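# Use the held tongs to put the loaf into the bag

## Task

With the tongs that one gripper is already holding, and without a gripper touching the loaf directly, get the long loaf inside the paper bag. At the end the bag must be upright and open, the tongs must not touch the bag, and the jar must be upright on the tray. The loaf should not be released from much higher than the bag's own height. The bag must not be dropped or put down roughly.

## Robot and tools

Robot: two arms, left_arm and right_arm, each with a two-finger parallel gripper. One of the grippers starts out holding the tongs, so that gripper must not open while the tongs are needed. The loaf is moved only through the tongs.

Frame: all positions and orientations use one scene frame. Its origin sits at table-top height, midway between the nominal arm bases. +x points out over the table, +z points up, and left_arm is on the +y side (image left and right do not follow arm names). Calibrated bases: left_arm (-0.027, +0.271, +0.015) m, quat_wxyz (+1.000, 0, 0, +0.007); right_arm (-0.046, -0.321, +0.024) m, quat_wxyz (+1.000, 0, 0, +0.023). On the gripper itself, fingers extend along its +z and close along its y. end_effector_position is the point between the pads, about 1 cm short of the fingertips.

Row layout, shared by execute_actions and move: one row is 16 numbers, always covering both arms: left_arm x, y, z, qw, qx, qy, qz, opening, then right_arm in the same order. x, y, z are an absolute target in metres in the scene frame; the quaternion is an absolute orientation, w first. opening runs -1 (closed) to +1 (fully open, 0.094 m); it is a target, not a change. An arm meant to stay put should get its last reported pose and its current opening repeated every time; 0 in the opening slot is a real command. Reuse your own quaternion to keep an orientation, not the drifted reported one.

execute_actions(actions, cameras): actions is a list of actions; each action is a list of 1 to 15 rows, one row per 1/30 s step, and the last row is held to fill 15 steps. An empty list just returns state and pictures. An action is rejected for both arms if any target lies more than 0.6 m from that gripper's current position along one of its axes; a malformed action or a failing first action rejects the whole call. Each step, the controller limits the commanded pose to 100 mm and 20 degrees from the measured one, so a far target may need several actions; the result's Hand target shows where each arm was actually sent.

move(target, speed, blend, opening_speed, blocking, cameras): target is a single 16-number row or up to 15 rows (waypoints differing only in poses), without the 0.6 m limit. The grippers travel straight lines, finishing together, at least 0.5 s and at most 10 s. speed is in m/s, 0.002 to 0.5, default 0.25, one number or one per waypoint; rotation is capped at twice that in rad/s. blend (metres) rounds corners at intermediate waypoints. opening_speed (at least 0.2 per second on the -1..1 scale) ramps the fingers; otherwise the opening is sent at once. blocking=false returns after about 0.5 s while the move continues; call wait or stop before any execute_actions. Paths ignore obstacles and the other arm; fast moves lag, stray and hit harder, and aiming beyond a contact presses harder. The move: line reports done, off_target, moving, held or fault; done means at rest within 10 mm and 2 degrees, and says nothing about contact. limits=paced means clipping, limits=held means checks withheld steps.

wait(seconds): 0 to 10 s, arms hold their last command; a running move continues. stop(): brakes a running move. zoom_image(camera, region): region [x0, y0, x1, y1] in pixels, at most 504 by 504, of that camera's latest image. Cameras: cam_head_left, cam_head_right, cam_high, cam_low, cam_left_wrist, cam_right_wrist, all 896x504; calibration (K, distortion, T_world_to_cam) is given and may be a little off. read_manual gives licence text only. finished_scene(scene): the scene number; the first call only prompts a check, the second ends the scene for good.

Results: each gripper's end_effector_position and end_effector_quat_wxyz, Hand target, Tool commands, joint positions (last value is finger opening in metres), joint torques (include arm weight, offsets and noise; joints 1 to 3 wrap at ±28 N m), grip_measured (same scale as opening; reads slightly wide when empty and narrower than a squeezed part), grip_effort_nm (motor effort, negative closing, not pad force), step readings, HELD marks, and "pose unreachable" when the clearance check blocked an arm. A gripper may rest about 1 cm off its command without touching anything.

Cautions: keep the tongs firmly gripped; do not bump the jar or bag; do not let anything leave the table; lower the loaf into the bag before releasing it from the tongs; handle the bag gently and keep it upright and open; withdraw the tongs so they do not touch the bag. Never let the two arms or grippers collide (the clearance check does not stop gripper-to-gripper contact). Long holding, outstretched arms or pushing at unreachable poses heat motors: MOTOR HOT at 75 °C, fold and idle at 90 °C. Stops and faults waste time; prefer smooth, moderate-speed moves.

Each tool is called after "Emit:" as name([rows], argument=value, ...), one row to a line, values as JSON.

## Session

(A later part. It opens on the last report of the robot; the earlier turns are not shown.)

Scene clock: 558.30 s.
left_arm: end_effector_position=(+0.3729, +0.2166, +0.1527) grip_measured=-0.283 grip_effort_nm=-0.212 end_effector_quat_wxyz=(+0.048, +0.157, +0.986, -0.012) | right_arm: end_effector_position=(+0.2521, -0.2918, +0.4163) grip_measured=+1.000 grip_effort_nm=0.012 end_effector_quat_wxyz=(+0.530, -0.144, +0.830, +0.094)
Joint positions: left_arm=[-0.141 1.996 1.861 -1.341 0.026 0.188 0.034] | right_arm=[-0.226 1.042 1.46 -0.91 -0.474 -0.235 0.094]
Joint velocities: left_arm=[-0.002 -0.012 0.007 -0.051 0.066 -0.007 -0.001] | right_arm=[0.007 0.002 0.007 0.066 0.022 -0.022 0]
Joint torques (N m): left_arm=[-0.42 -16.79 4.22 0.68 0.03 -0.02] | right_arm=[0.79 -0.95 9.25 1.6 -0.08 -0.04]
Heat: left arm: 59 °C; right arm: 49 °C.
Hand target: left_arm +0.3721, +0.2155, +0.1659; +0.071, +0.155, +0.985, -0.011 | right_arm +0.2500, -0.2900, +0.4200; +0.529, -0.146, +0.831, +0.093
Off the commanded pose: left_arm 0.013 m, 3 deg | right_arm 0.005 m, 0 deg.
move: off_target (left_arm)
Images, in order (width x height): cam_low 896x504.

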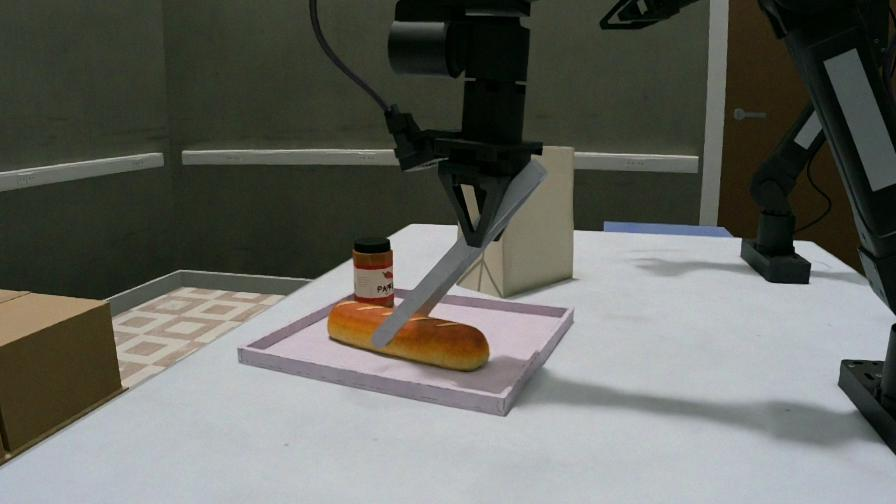

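Emit:
move(target=[0.3722, 0.2155, 0.166, 0.0715, 0.1543, 0.9854, -0.0112, -0.37, 0.25, -0.29, 0.42, 0.5291, -0.1464, 0.8306, 0.0933, 1.0], opening_speed=0.2, cameras=["cam_left_wrist"])

Scene clock: 565.07 s.
left_arm: end_effector_position=(+0.3731, +0.2166, +0.1528) grip_measured=-0.365 grip_effort_nm=-0.325 end_effector_quat_wxyz=(+0.048, +0.157, +0.986, -0.012) | right_arm: end_effector_position=(+0.2520, -0.2918, +0.4162) grip_measured=+1.000 grip_effort_nm=0.017 end_effector_quat_wxyz=(+0.530, -0.144, +0.831, +0.094)
Joint positions: left_arm=[-0.141 1.996 1.861 -1.34 0.026 0.188 0.03] | right_arm=[-0.226 1.042 1.46 -0.911 -0.474 -0.235 0.094]
Joint velocities: left_arm=[-0.007 0.007 0.017 0.007 -0.022 0.037 0] | right_arm=[-0.017 -0.027 0.007 0.051 0.022 -0.037 0]
Joint torques (N m): left_arm=[-0.28 -16.95 4.08 0.73 0.05 -0.06] | right_arm=[0.77 -0.96 9.25 1.6 -0.09 -0.03]
Heat: left arm: 57 °C; right arm: 49 °C.
Hand target: left_arm +0.3720, +0.2155, +0.1657; +0.071, +0.155, +0.985, -0.011 | right_arm +0.2500, -0.2900, +0.4199; +0.529, -0.146, +0.831, +0.093
Off the commanded pose: left_arm 0.013 m, 3 deg | right_arm 0.005 m, 0 deg.
move: off_target (left_arm)
camera_calibration:
cam_left_wrist: T_world_to_cam=[[-0.316063, -0.948369, -0.0264629, 0.333199], [-0.894312, 0.288505, 0.342011, 0.257522], [-0.316718, 0.131763, -0.939323, 0.323012], [0, 0, 0, 1]] pos_world=[0.437921, 0.199138, 0.224155]
Images, in order (width x height): cam_left_wrist 896x504.

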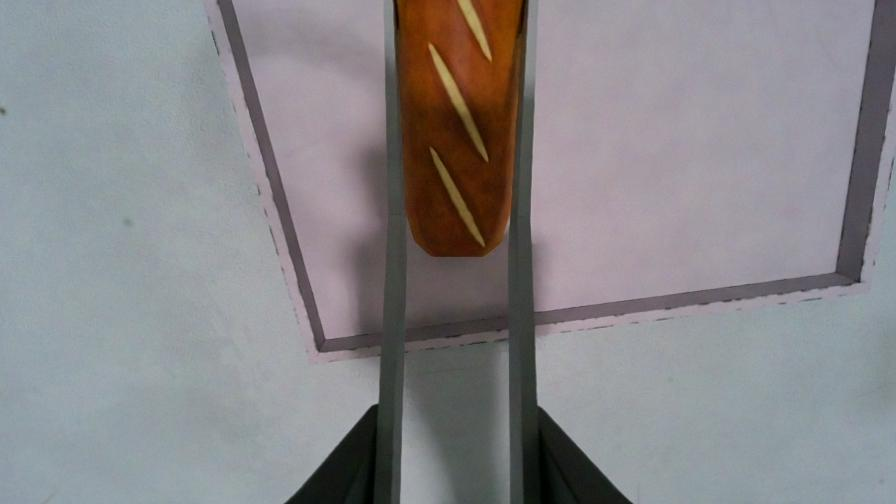

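Emit:
move(target=[0.3722, 0.2155, 0.166, 0.0715, 0.1543, 0.9854, -0.0112, -0.44, 0.25, -0.29, 0.42, 0.5291, -0.1464, 0.8306, 0.0933, 1.0], opening_speed=0.2, cameras=["cam_left_wrist"])

Scene clock: 570.90 s.
left_arm: end_effector_position=(+0.3732, +0.2166, +0.1528) grip_measured=-0.433 grip_effort_nm=-0.422 end_effector_quat_wxyz=(+0.048, +0.157, +0.986, -0.012) | right_arm: end_effector_position=(+0.2520, -0.2918, +0.4162) grip_measured=+1.000 grip_effort_nm=-0.002 end_effector_quat_wxyz=(+0.530, -0.144, +0.831, +0.094)
Joint positions: left_arm=[-0.141 1.996 1.861 -1.339 0.026 0.188 0.027] | right_arm=[-0.226 1.042 1.46 -0.911 -0.474 -0.235 0.094]
Joint velocities: left_arm=[0.007 0.002 0.002 0.037 -0.037 -0.007 0] | right_arm=[-0.022 0.012 -0.012 0.007 0.051 0.022 0]
Joint torques (N m): left_arm=[-0.25 -17.17 4 0.66 0.04 -0.07] | right_arm=[0.77 -0.95 9.25 1.61 -0.08 -0.03]
Heat: left arm: 57 °C; right arm: 49 °C.
Hand target: left_arm +0.3720, +0.2155, +0.1657; +0.071, +0.155, +0.985, -0.011 | right_arm +0.2500, -0.2900, +0.4200; +0.529, -0.146, +0.830, +0.093
Off the commanded pose: left_arm 0.013 m, 3 deg | right_arm 0.005 m, 0 deg.
move: off_target (left_arm)
camera_calibration:
cam_left_wrist: T_world_to_cam=[[-0.316053, -0.94837, -0.0265366, 0.333225], [-0.894441, 0.288521, 0.341658, 0.257704], [-0.316362, 0.131718, -0.93945, 0.322949], [0, 0, 0, 1]] pos_world=[0.437987, 0.19913, 0.22419]
Images, in order (width x height): cam_left_wrist 896x504.

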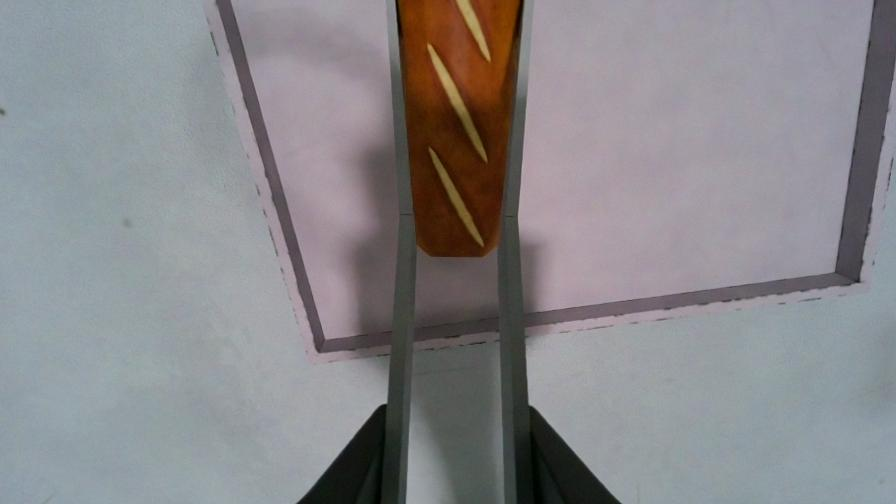

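Emit:
move(target=[0.3722, 0.2155, 0.20, 0.0715, 0.1543, 0.9854, -0.0112, -0.46, 0.25, -0.29, 0.42, 0.5291, -0.1464, 0.8306, 0.0933, 1.0], speed=0.06, cameras=["cam_low", "cam_left_wrist", "cam_right_wrist"])

Scene clock: 589.87 s.
left_arm: end_effector_position=(+0.3680, +0.2172, +0.1834) grip_measured=-0.452 grip_effort_nm=-0.466 end_effector_quat_wxyz=(+0.048, +0.157, +0.986, -0.012) | right_arm: end_effector_position=(+0.2520, -0.2918, +0.4162) grip_measured=+1.000 grip_effort_nm=0.017 end_effector_quat_wxyz=(+0.530, -0.144, +0.831, +0.094)
Joint positions: left_arm=[-0.141 1.996 1.984 -1.463 0.026 0.188 0.026] | right_arm=[-0.226 1.042 1.46 -0.911 -0.474 -0.235 0.094]
Joint velocities: left_arm=[-0.007 -0.022 -0.002 0.007 0.037 0.022 0.001] | right_arm=[0.002 -0.017 0.002 -0.007 -0.007 0.022 0]
Joint torques (N m): left_arm=[-0.42 -13.94 7.9 0.48 0.01 -0.04] | right_arm=[0.77 -0.95 9.25 1.61 -0.08 -0.04]
Heat: left arm: 56 °C; right arm: 50 °C.
Hand target: left_arm +0.3714, +0.2156, +0.1997; +0.072, +0.155, +0.985, -0.011 | right_arm +0.2500, -0.2900, +0.4200; +0.529, -0.146, +0.830, +0.093
Off the commanded pose: left_arm 0.017 m, 3 deg | right_arm 0.005 m, 0 deg.
move: off_target (left_arm)
camera_calibration:
cam_left_wrist: T_world_to_cam=[[-0.316063, -0.948369, -0.0264629, 0.333014], [-0.894312, 0.288505, 0.342011, 0.242288], [-0.316718, 0.131763, -0.939323, 0.35008], [0, 0, 0, 1]] pos_world=[0.432812, 0.199792, 0.254786]
cam_right_wrist: T_world_to_cam=[[0.341481, -0.939804, 0.0126586, -0.364166], [-0.71811, -0.26957, -0.6416, 0.409214], [0.60639, 0.210004, -0.766935, 0.315644], [0, 0, 0, 1]] pos_world=[0.226813, -0.29822, 0.50924]
Images, in order (width x height): cam_low 896x504, cam_left_wrist 896x504, cam_right_wrist 896x504.

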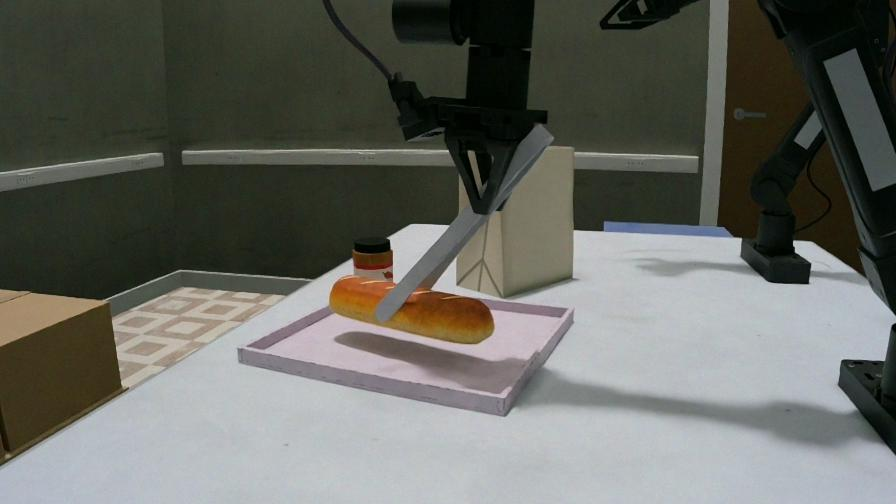

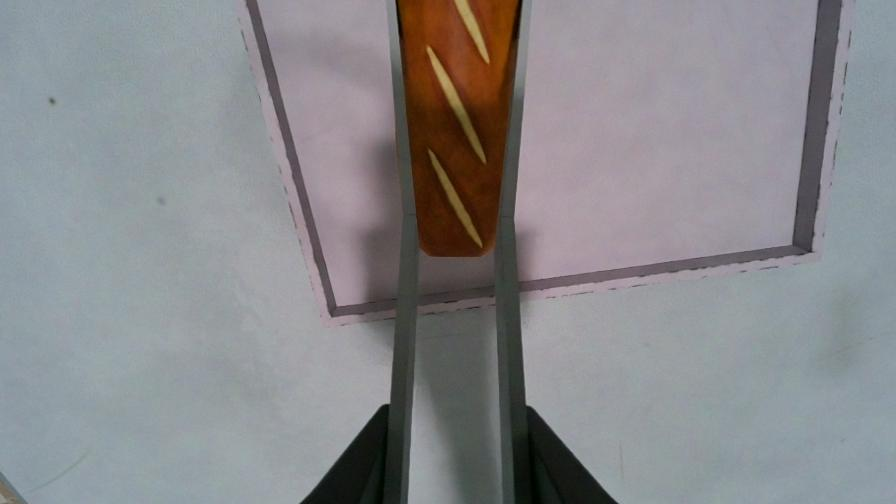

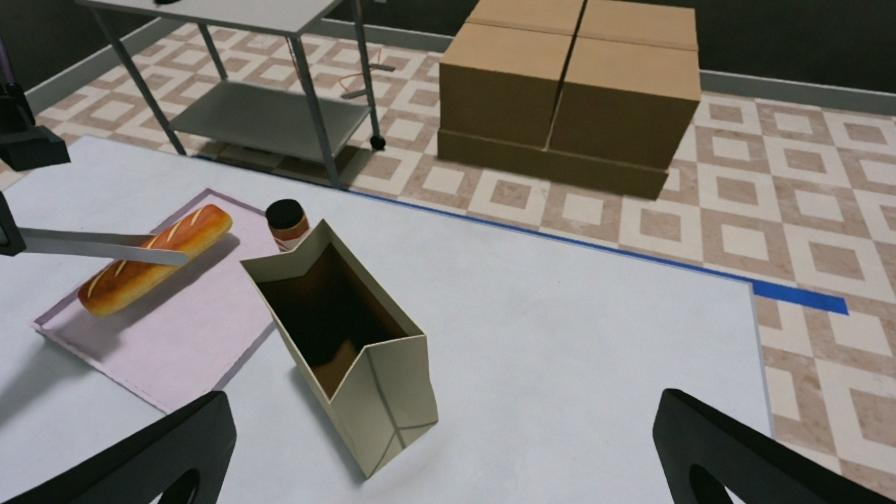

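Emit:
move([
  [0.36, 0.20, 0.33, 0.4159, 0.1574, 0.8925, -0.0733, -0.48, 0.25, -0.29, 0.42, 0.5291, -0.1464, 0.8306, 0.0933, 1.0],
  [0.294, -0.046, 0.305, 0.6533, 0.2706, 0.6533, -0.2706, -0.48, 0.25, -0.29, 0.42, 0.5291, -0.1464, 0.8306, 0.0933, 1.0],
], speed=0.13, blend=[0.04, 0])

Scene clock: 641.43 s.
left_arm: end_effector_position=(+0.2971, -0.0453, +0.3056) grip_measured=-0.471 grip_effort_nm=-0.530 end_effector_quat_wxyz=(+0.643, +0.281, +0.660, -0.268) | right_arm: end_effector_position=(+0.2520, -0.2918, +0.4162) grip_measured=+1.000 grip_effort_nm=0.007 end_effector_quat_wxyz=(+0.530, -0.144, +0.831, +0.094)
Joint positions: left_arm=[-0.777 1.36 0.803 0.529 0.035 0.008 0.025] | right_arm=[-0.226 1.042 1.46 -0.911 -0.474 -0.235 0.094]
Joint velocities: left_arm=[-0.002 0.002 0.012 -0.037 0.051 -0.022 -0.001] | right_arm=[-0.002 -0.007 0.022 -0.007 -0.051 -0.007 0]
Joint torques (N m): left_arm=[-0.21 -5.44 5.3 2.3 -0.06 0.11] | right_arm=[0.77 -0.95 9.25 1.6 -0.09 -0.03]
Heat: left arm: 52 °C; right arm: 50 °C.
Hand target: left_arm +0.2976, -0.0463, +0.3039; +0.651, +0.281, +0.653, -0.267 | right_arm +0.2500, -0.2900, +0.4199; +0.529, -0.146, +0.831, +0.093
Off the commanded pose: left_arm 0.003 m, 2 deg | right_arm 0.005 m, 0 deg.
move: done
camera_calibration:
cam_left_wrist: T_world_to_cam=[[-0.69213, -0.721592, -0.0161472, 0.183705], [-0.320644, 0.327441, -0.888802, 0.420292], [0.64664, -0.609989, -0.458006, 0.0100529], [0, 0, 0, 1]] pos_world=[0.255411, 0.00107149, 0.381127]
cam_right_wrist: T_world_to_cam=[[0.341485, -0.939804, 0.0124663, -0.364066], [-0.718351, -0.269526, -0.641348, 0.409107], [0.606102, 0.210056, -0.767148, 0.315785], [0, 0, 0, 1]] pos_world=[0.226808, -0.298218, 0.509172]

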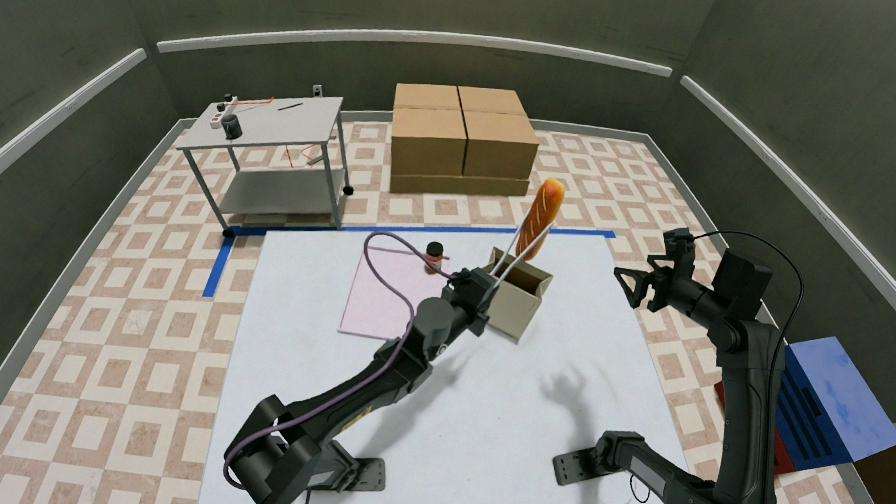

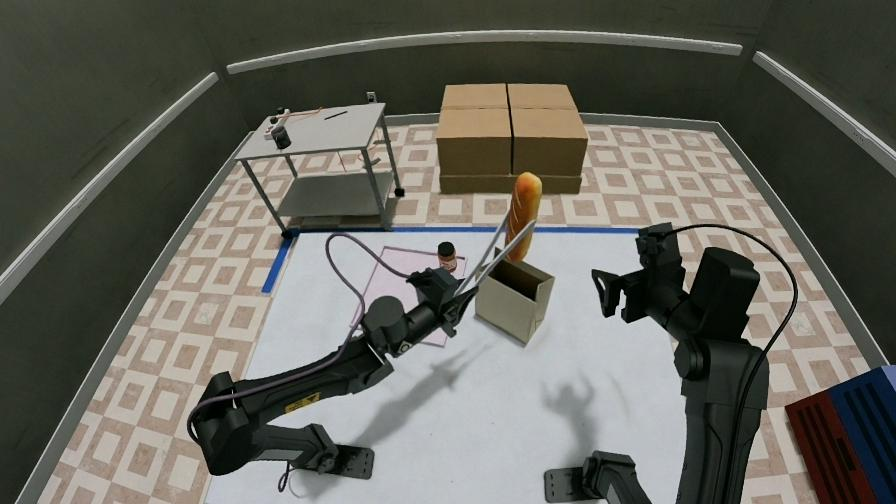

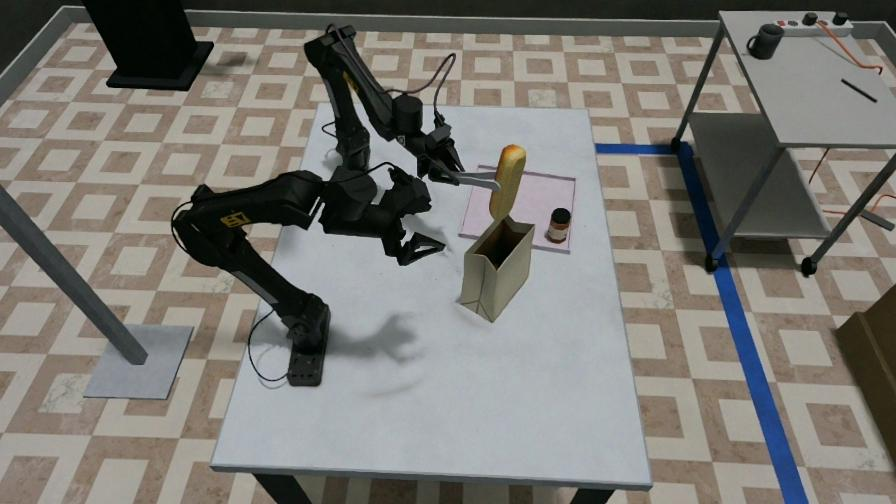

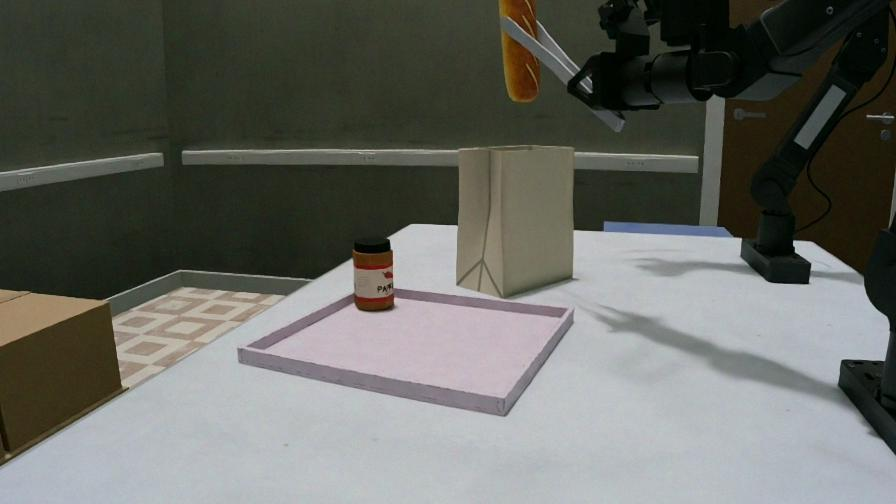

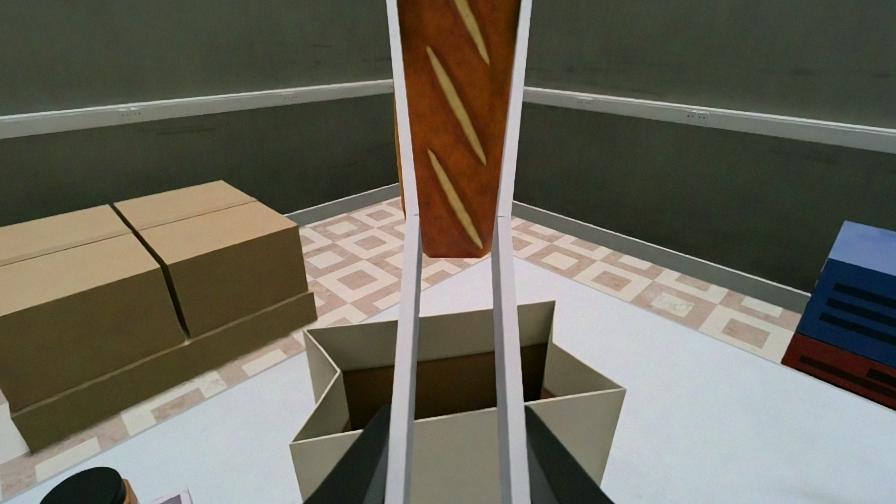

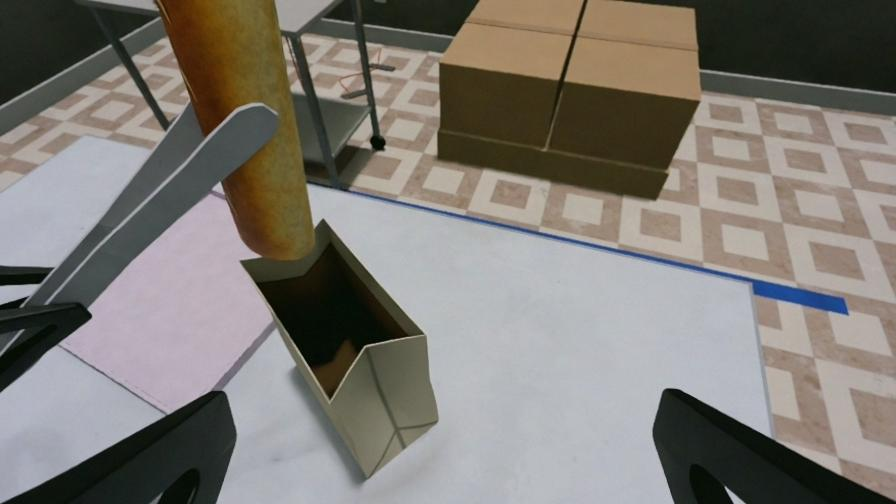

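Emit:
move(target=[0.305, -0.0565, 0.255, 0.6701, 0.2590, 0.6354, -0.2836, -0.48, 0.25, -0.29, 0.42, 0.5291, -0.1464, 0.8306, 0.0933, 1.0], speed=0.08, cameras=["cam_low", "cam_high", "cam_left_wrist", "cam_right_wrist", "cam_head_left"])

Scene clock: 688.13 s.
left_arm: end_effector_position=(+0.3069, -0.0559, +0.2561) grip_measured=-0.471 grip_effort_nm=-0.530 end_effector_quat_wxyz=(+0.666, +0.265, +0.640, -0.278) | right_arm: end_effector_position=(+0.2520, -0.2918, +0.4162) grip_measured=+1.000 grip_effort_nm=-0.002 end_effector_quat_wxyz=(+0.530, -0.144, +0.831, +0.094)
Joint positions: left_arm=[-0.786 1.559 0.676 0.923 0.015 -0.003 0.025] | right_arm=[-0.226 1.042 1.46 -0.911 -0.474 -0.235 0.094]
Joint velocities: left_arm=[-0.017 -0.002 0.002 0.051 -0.007 -0.007 -0.001] | right_arm=[0.012 0.007 -0.002 0.095 0.037 0.051 0]
Joint torques (N m): left_arm=[-0.7 -6.13 4.85 2.25 -0.04 -0.07] | right_arm=[0.77 -0.95 9.25 1.61 -0.09 -0.04]
Heat: left arm: 44 °C; right arm: 50 °C.
Hand target: left_arm +0.3056, -0.0569, +0.2547; +0.670, +0.260, +0.636, -0.283 | right_arm +0.2500, -0.2900, +0.4200; +0.529, -0.146, +0.830, +0.093
Off the commanded pose: left_arm 0.002 m, 1 deg | right_arm 0.005 m, 0 deg.
move: done
camera_calibration:
cam_left_wrist: T_world_to_cam=[[-0.684287, -0.729202, -0.00397904, 0.176058], [-0.286523, 0.273885, -0.918091, 0.376894], [0.670563, -0.627098, -0.396349, -0.049456], [0, 0, 0, 1]] pos_world=[0.261626, -0.00585799, 0.327122]
cam_right_wrist: T_world_to_cam=[[0.341485, -0.939804, 0.0124663, -0.364066], [-0.718351, -0.269526, -0.641348, 0.409107], [0.606102, 0.210056, -0.767148, 0.315785], [0, 0, 0, 1]] pos_world=[0.226808, -0.298218, 0.509172]
Images, in order (width x height): cam_head_left 896x504, cam_high 896x504, cam_low 896x504, cam_left_wrist 896x504, cam_right_wrist 896x504.

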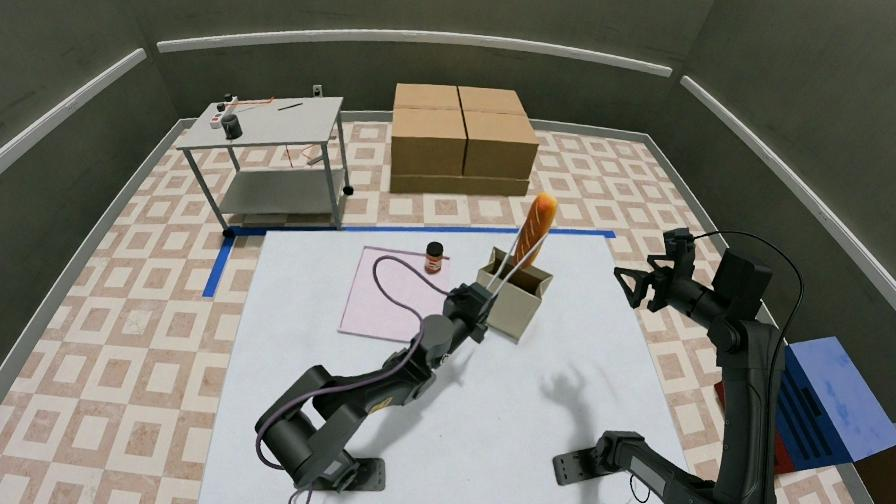

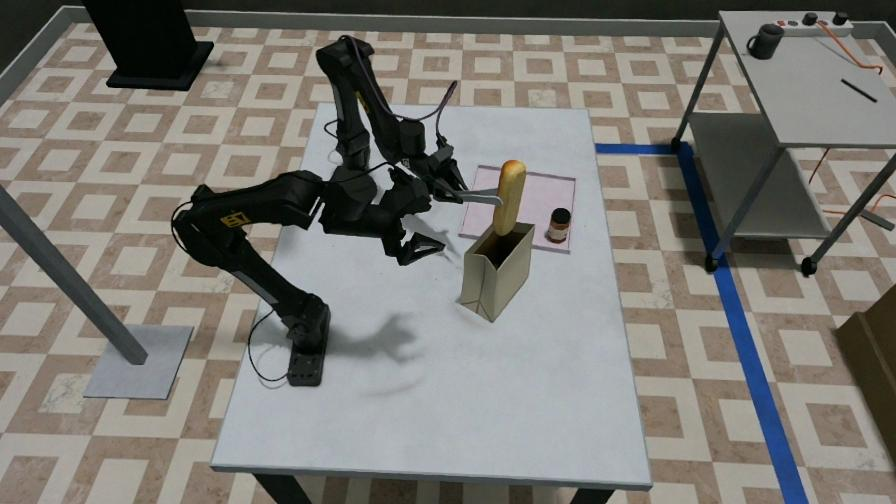

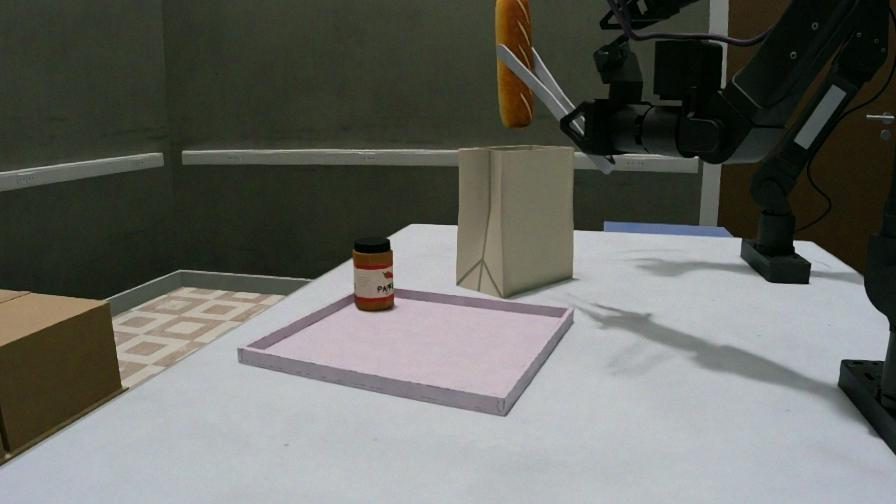

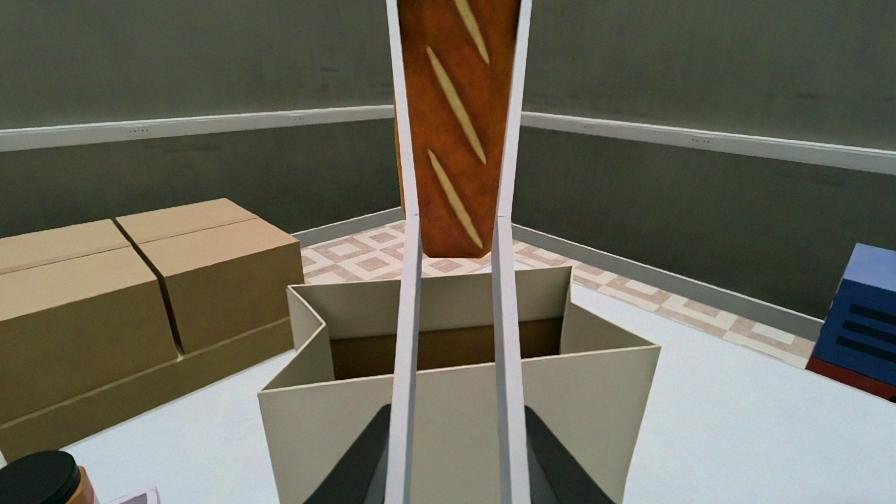

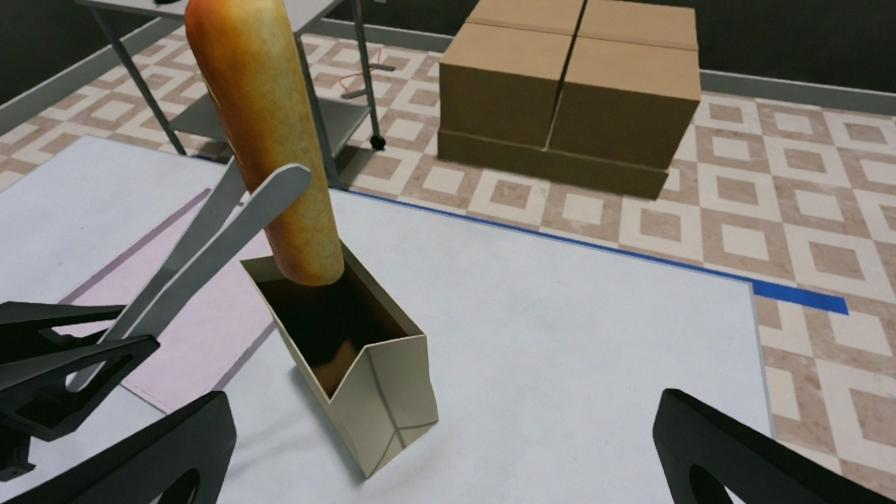

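Emit:
execute_actions(actions=[], cameras=["cam_left_wrist","cam_right_wrist","cam_low"])

Scene clock: 710.83 s.
left_arm: end_effector_position=(+0.3069, -0.0559, +0.2564) grip_measured=-0.471 grip_effort_nm=-0.530 end_effector_quat_wxyz=(+0.666, +0.264, +0.640, -0.278) | right_arm: end_effector_position=(+0.2520, -0.2918, +0.4162) grip_measured=+1.000 grip_effort_nm=0.012 end_effector_quat_wxyz=(+0.530, -0.144, +0.831, +0.094)
Joint positions: left_arm=[-0.786 1.559 0.676 0.924 0.014 -0.004 0.025] | right_arm=[-0.226 1.042 1.46 -0.911 -0.474 -0.235 0.094]
Joint velocities: left_arm=[-0.002 0.012 -0.017 -0.051 0.037 0.066 0] | right_arm=[-0.012 -0.002 -0.012 -0.037 0.007 0.022 0]
Joint torques (N m): left_arm=[-0.42 -6.46 4.79 2.25 -0.03 -0.07] | right_arm=[0.77 -0.95 9.25 1.61 -0.08 -0.03]
Heat: left arm: 45 °C; right arm: 50 °C.
Hand target: left_arm +0.3056, -0.0570, +0.2547; +0.670, +0.260, +0.636, -0.283 | right_arm +0.2500, -0.2900, +0.4200; +0.529, -0.146, +0.830, +0.093
Tool commands: left_gripper/opening=-0.48 right_gripper/opening=+1.0
Off the commanded pose: left_arm 0.002 m, 1 deg | right_arm 0.005 m, 0 deg.
camera_calibration:
cam_left_wrist: T_world_to_cam=[[-0.684019, -0.729456, -0.00356049, 0.175923], [-0.286129, 0.27279, -0.91854, 0.377084], [0.671006, -0.62728, -0.395311, -0.0497471], [0, 0, 0, 1]] pos_world=[0.26161, -0.00574192, 0.327328]
cam_right_wrist: T_world_to_cam=[[0.341485, -0.939804, 0.0124663, -0.364066], [-0.718351, -0.269526, -0.641348, 0.409107], [0.606102, 0.210056, -0.767148, 0.315785], [0, 0, 0, 1]] pos_world=[0.226808, -0.298218, 0.509172]
Images, in order (width x height): cam_low 896x504, cam_left_wrist 896x504, cam_right_wrist 896x504.

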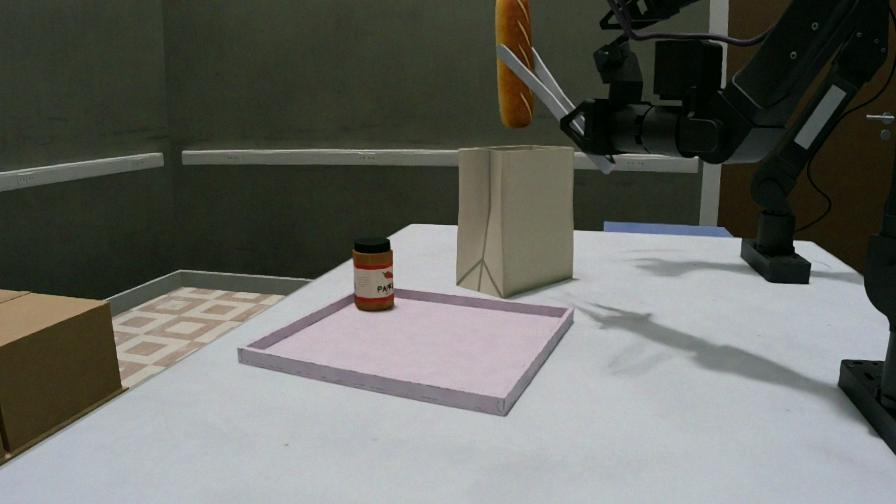

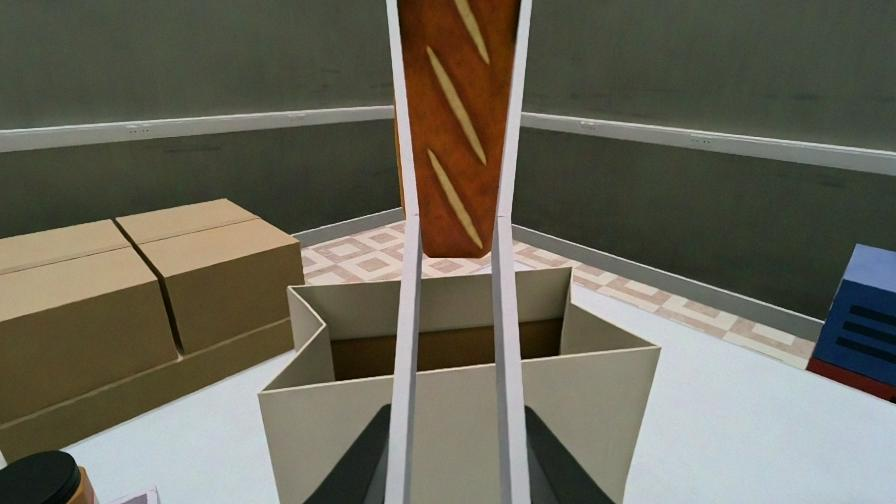

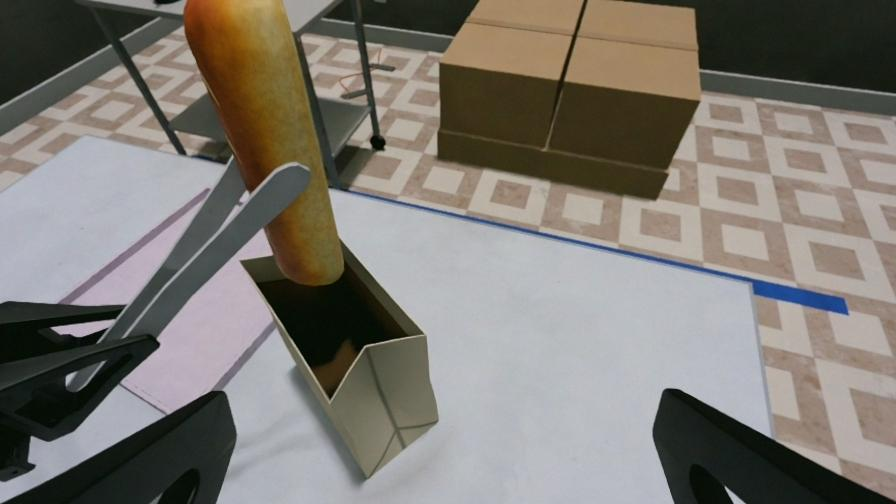

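Emit:
move(target=[0.305, -0.058, 0.198, 0.6701, 0.2590, 0.6354, -0.2836, -0.48, 0.25, -0.29, 0.42, 0.5291, -0.1464, 0.8306, 0.0933, 1.0], speed=0.08, cameras=["cam_left_wrist","cam_right_wrist","cam_low"])

Scene clock: 728.83 s.
left_arm: end_effector_position=(+0.3074, -0.0582, +0.1988) grip_measured=-0.471 grip_effort_nm=-0.530 end_effector_quat_wxyz=(+0.666, +0.264, +0.640, -0.278) | right_arm: end_effector_position=(+0.2520, -0.2918, +0.4162) grip_measured=+1.000 grip_effort_nm=0.007 end_effector_quat_wxyz=(+0.530, -0.144, +0.831, +0.094)
Joint positions: left_arm=[-0.791 1.768 0.589 1.22 0.011 -0.004 0.025] | right_arm=[-0.226 1.042 1.46 -0.911 -0.474 -0.235 0.094]
Joint velocities: left_arm=[0.022 -0.002 -0.022 0.022 0.081 -0.037 0] | right_arm=[-0.012 -0.007 -0.007 -0.066 -0.007 0.051 0]
Joint torques (N m): left_arm=[-0.44 -6.9 4.07 2.27 -0.04 -0.06] | right_arm=[0.77 -0.95 9.25 1.61 -0.08 -0.03]
Heat: left arm: 45 °C; right arm: 50 °C.
Hand target: left_arm +0.3054, -0.0584, +0.1976; +0.670, +0.259, +0.636, -0.283 | right_arm +0.2500, -0.2900, +0.4200; +0.529, -0.146, +0.830, +0.093
Off the commanded pose: left_arm 0.003 m, 1 deg | right_arm 0.005 m, 0 deg.
move: done
camera_calibration:
cam_left_wrist: T_world_to_cam=[[-0.684325, -0.729172, -0.00264855, 0.17432], [-0.286863, 0.272556, -0.91838, 0.325199], [0.670379, -0.627711, -0.39569, -0.0740521], [0, 0, 0, 1]] pos_world=[0.262222, -0.00800876, 0.269816]
cam_right_wrist: T_world_to_cam=[[0.341485, -0.939804, 0.0124663, -0.364066], [-0.718351, -0.269526, -0.641348, 0.409107], [0.606102, 0.210056, -0.767148, 0.315785], [0, 0, 0, 1]] pos_world=[0.226808, -0.298218, 0.509172]
Images, in order (width x height): cam_low 896x504, cam_left_wrist 896x504, cam_right_wrist 896x504.

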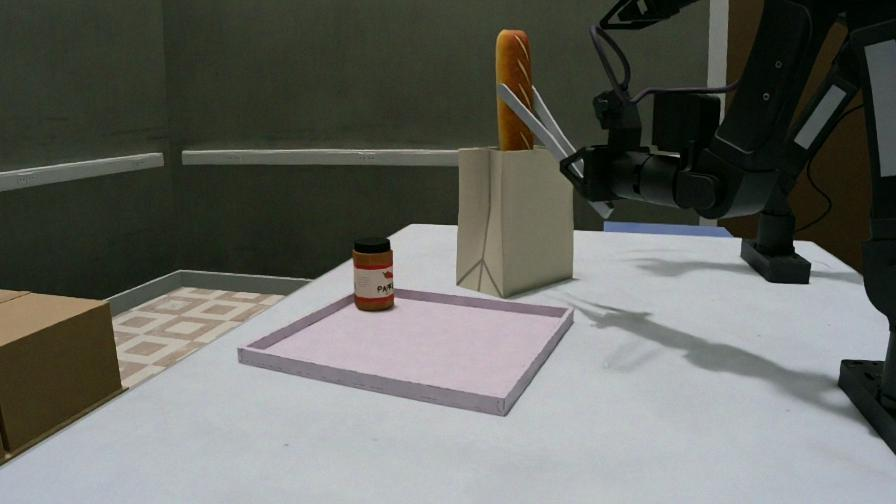

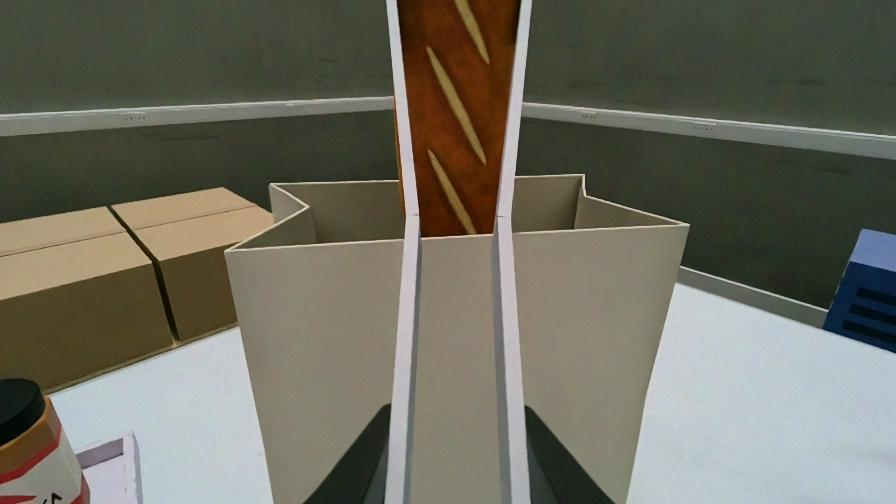

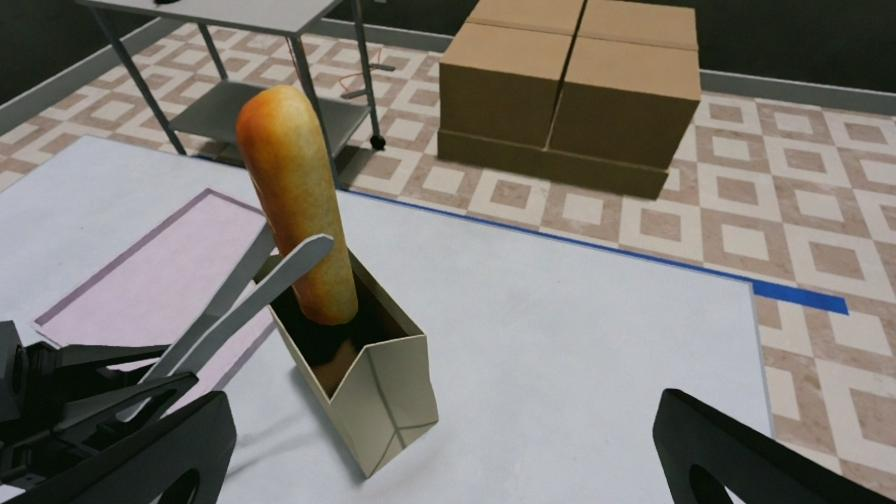

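Emit:
move(target=[0.305, -0.058, 0.198, 0.6701, 0.2590, 0.6354, -0.2836, -0.29, 0.25, -0.29, 0.42, 0.5291, -0.1464, 0.8306, 0.0933, 1.0], speed=0.08, opening_speed=0.2, cameras=["cam_left_wrist","cam_right_wrist","cam_low"])

Scene clock: 734.93 s.
left_arm: end_effector_position=(+0.3073, -0.0579, +0.2039) grip_measured=-0.291 grip_effort_nm=0.022 end_effector_quat_wxyz=(+0.672, +0.261, +0.633, -0.281) | right_arm: end_effector_position=(+0.2520, -0.2918, +0.4162) grip_measured=+1.000 grip_effort_nm=0.012 end_effector_quat_wxyz=(+0.530, -0.144, +0.831, +0.094)
Joint positions: left_arm=[-0.791 1.768 0.589 1.24 0.01 -0.004 0.033] | right_arm=[-0.226 1.042 1.46 -0.911 -0.474 -0.235 0.094]
Joint velocities: left_arm=[0.007 -0.007 -0.012 -0.022 0.007 0.007 -0.001] | right_arm=[0.002 0.007 -0.017 -0.022 -0.139 0.037 0]
Joint torques (N m): left_arm=[-0.58 -7.27 3.84 2.07 -0.06 -0.04] | right_arm=[0.77 -0.95 9.24 1.61 -0.09 -0.04]
Heat: left arm: 45 °C; right arm: 50 °C.
Hand target: left_arm +0.3050, -0.0580, +0.1981; +0.670, +0.259, +0.635, -0.283 | right_arm +0.2500, -0.2900, +0.4200; +0.529, -0.146, +0.830, +0.093
Off the commanded pose: left_arm 0.006 m, 1 deg | right_arm 0.005 m, 0 deg.
move: done
camera_calibration:
cam_left_wrist: T_world_to_cam=[[-0.684012, -0.729467, -0.00214785, 0.174192], [-0.273427, 0.259116, -0.926335, 0.326509], [0.676288, -0.633037, -0.376695, -0.0777897], [0, 0, 0, 1]] pos_world=[0.261034, -0.00677983, 0.273527]
cam_right_wrist: T_world_to_cam=[[0.341485, -0.939804, 0.0124663, -0.364066], [-0.718351, -0.269526, -0.641348, 0.409107], [0.606102, 0.210056, -0.767148, 0.315785], [0, 0, 0, 1]] pos_world=[0.226808, -0.298218, 0.509172]
Images, in order (width x height): cam_low 896x504, cam_left_wrist 896x504, cam_right_wrist 896x504.

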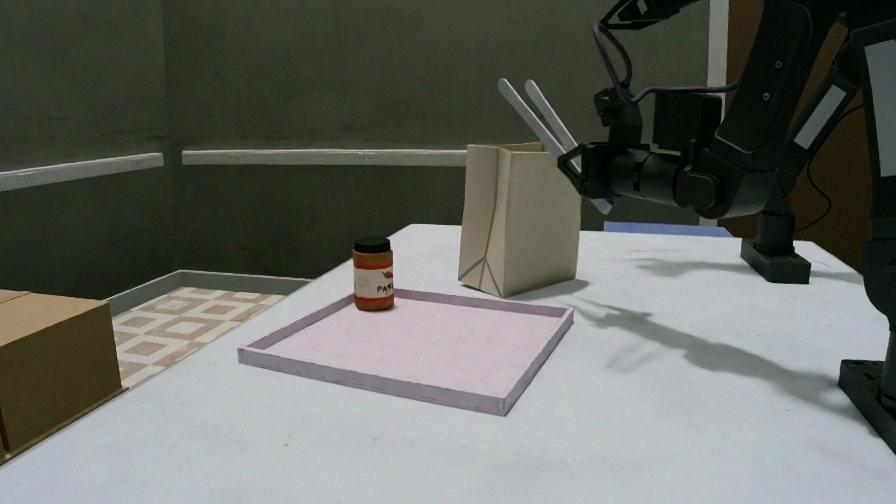

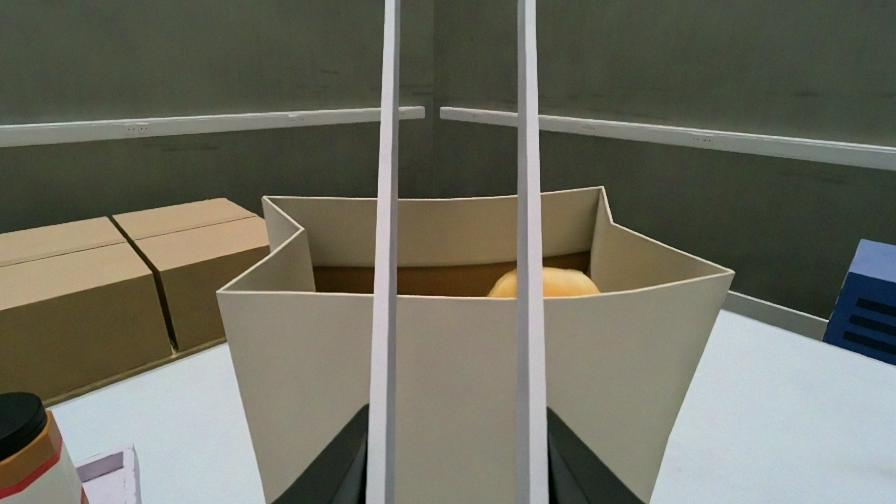

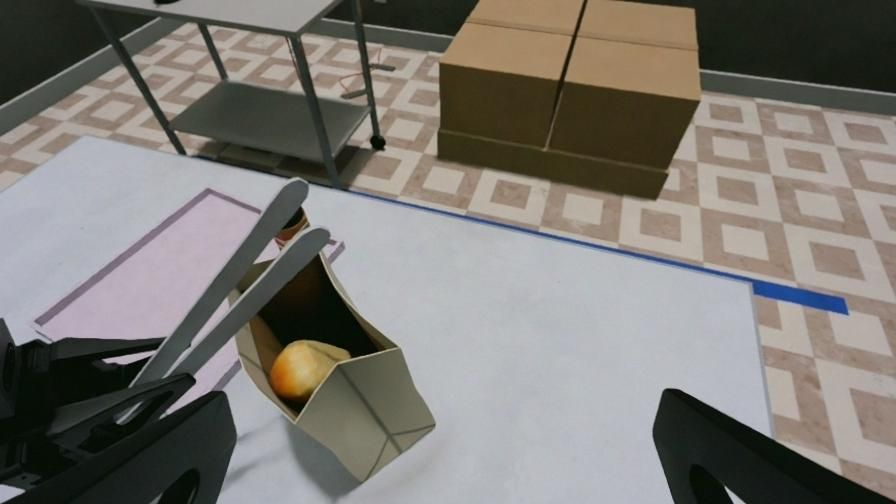

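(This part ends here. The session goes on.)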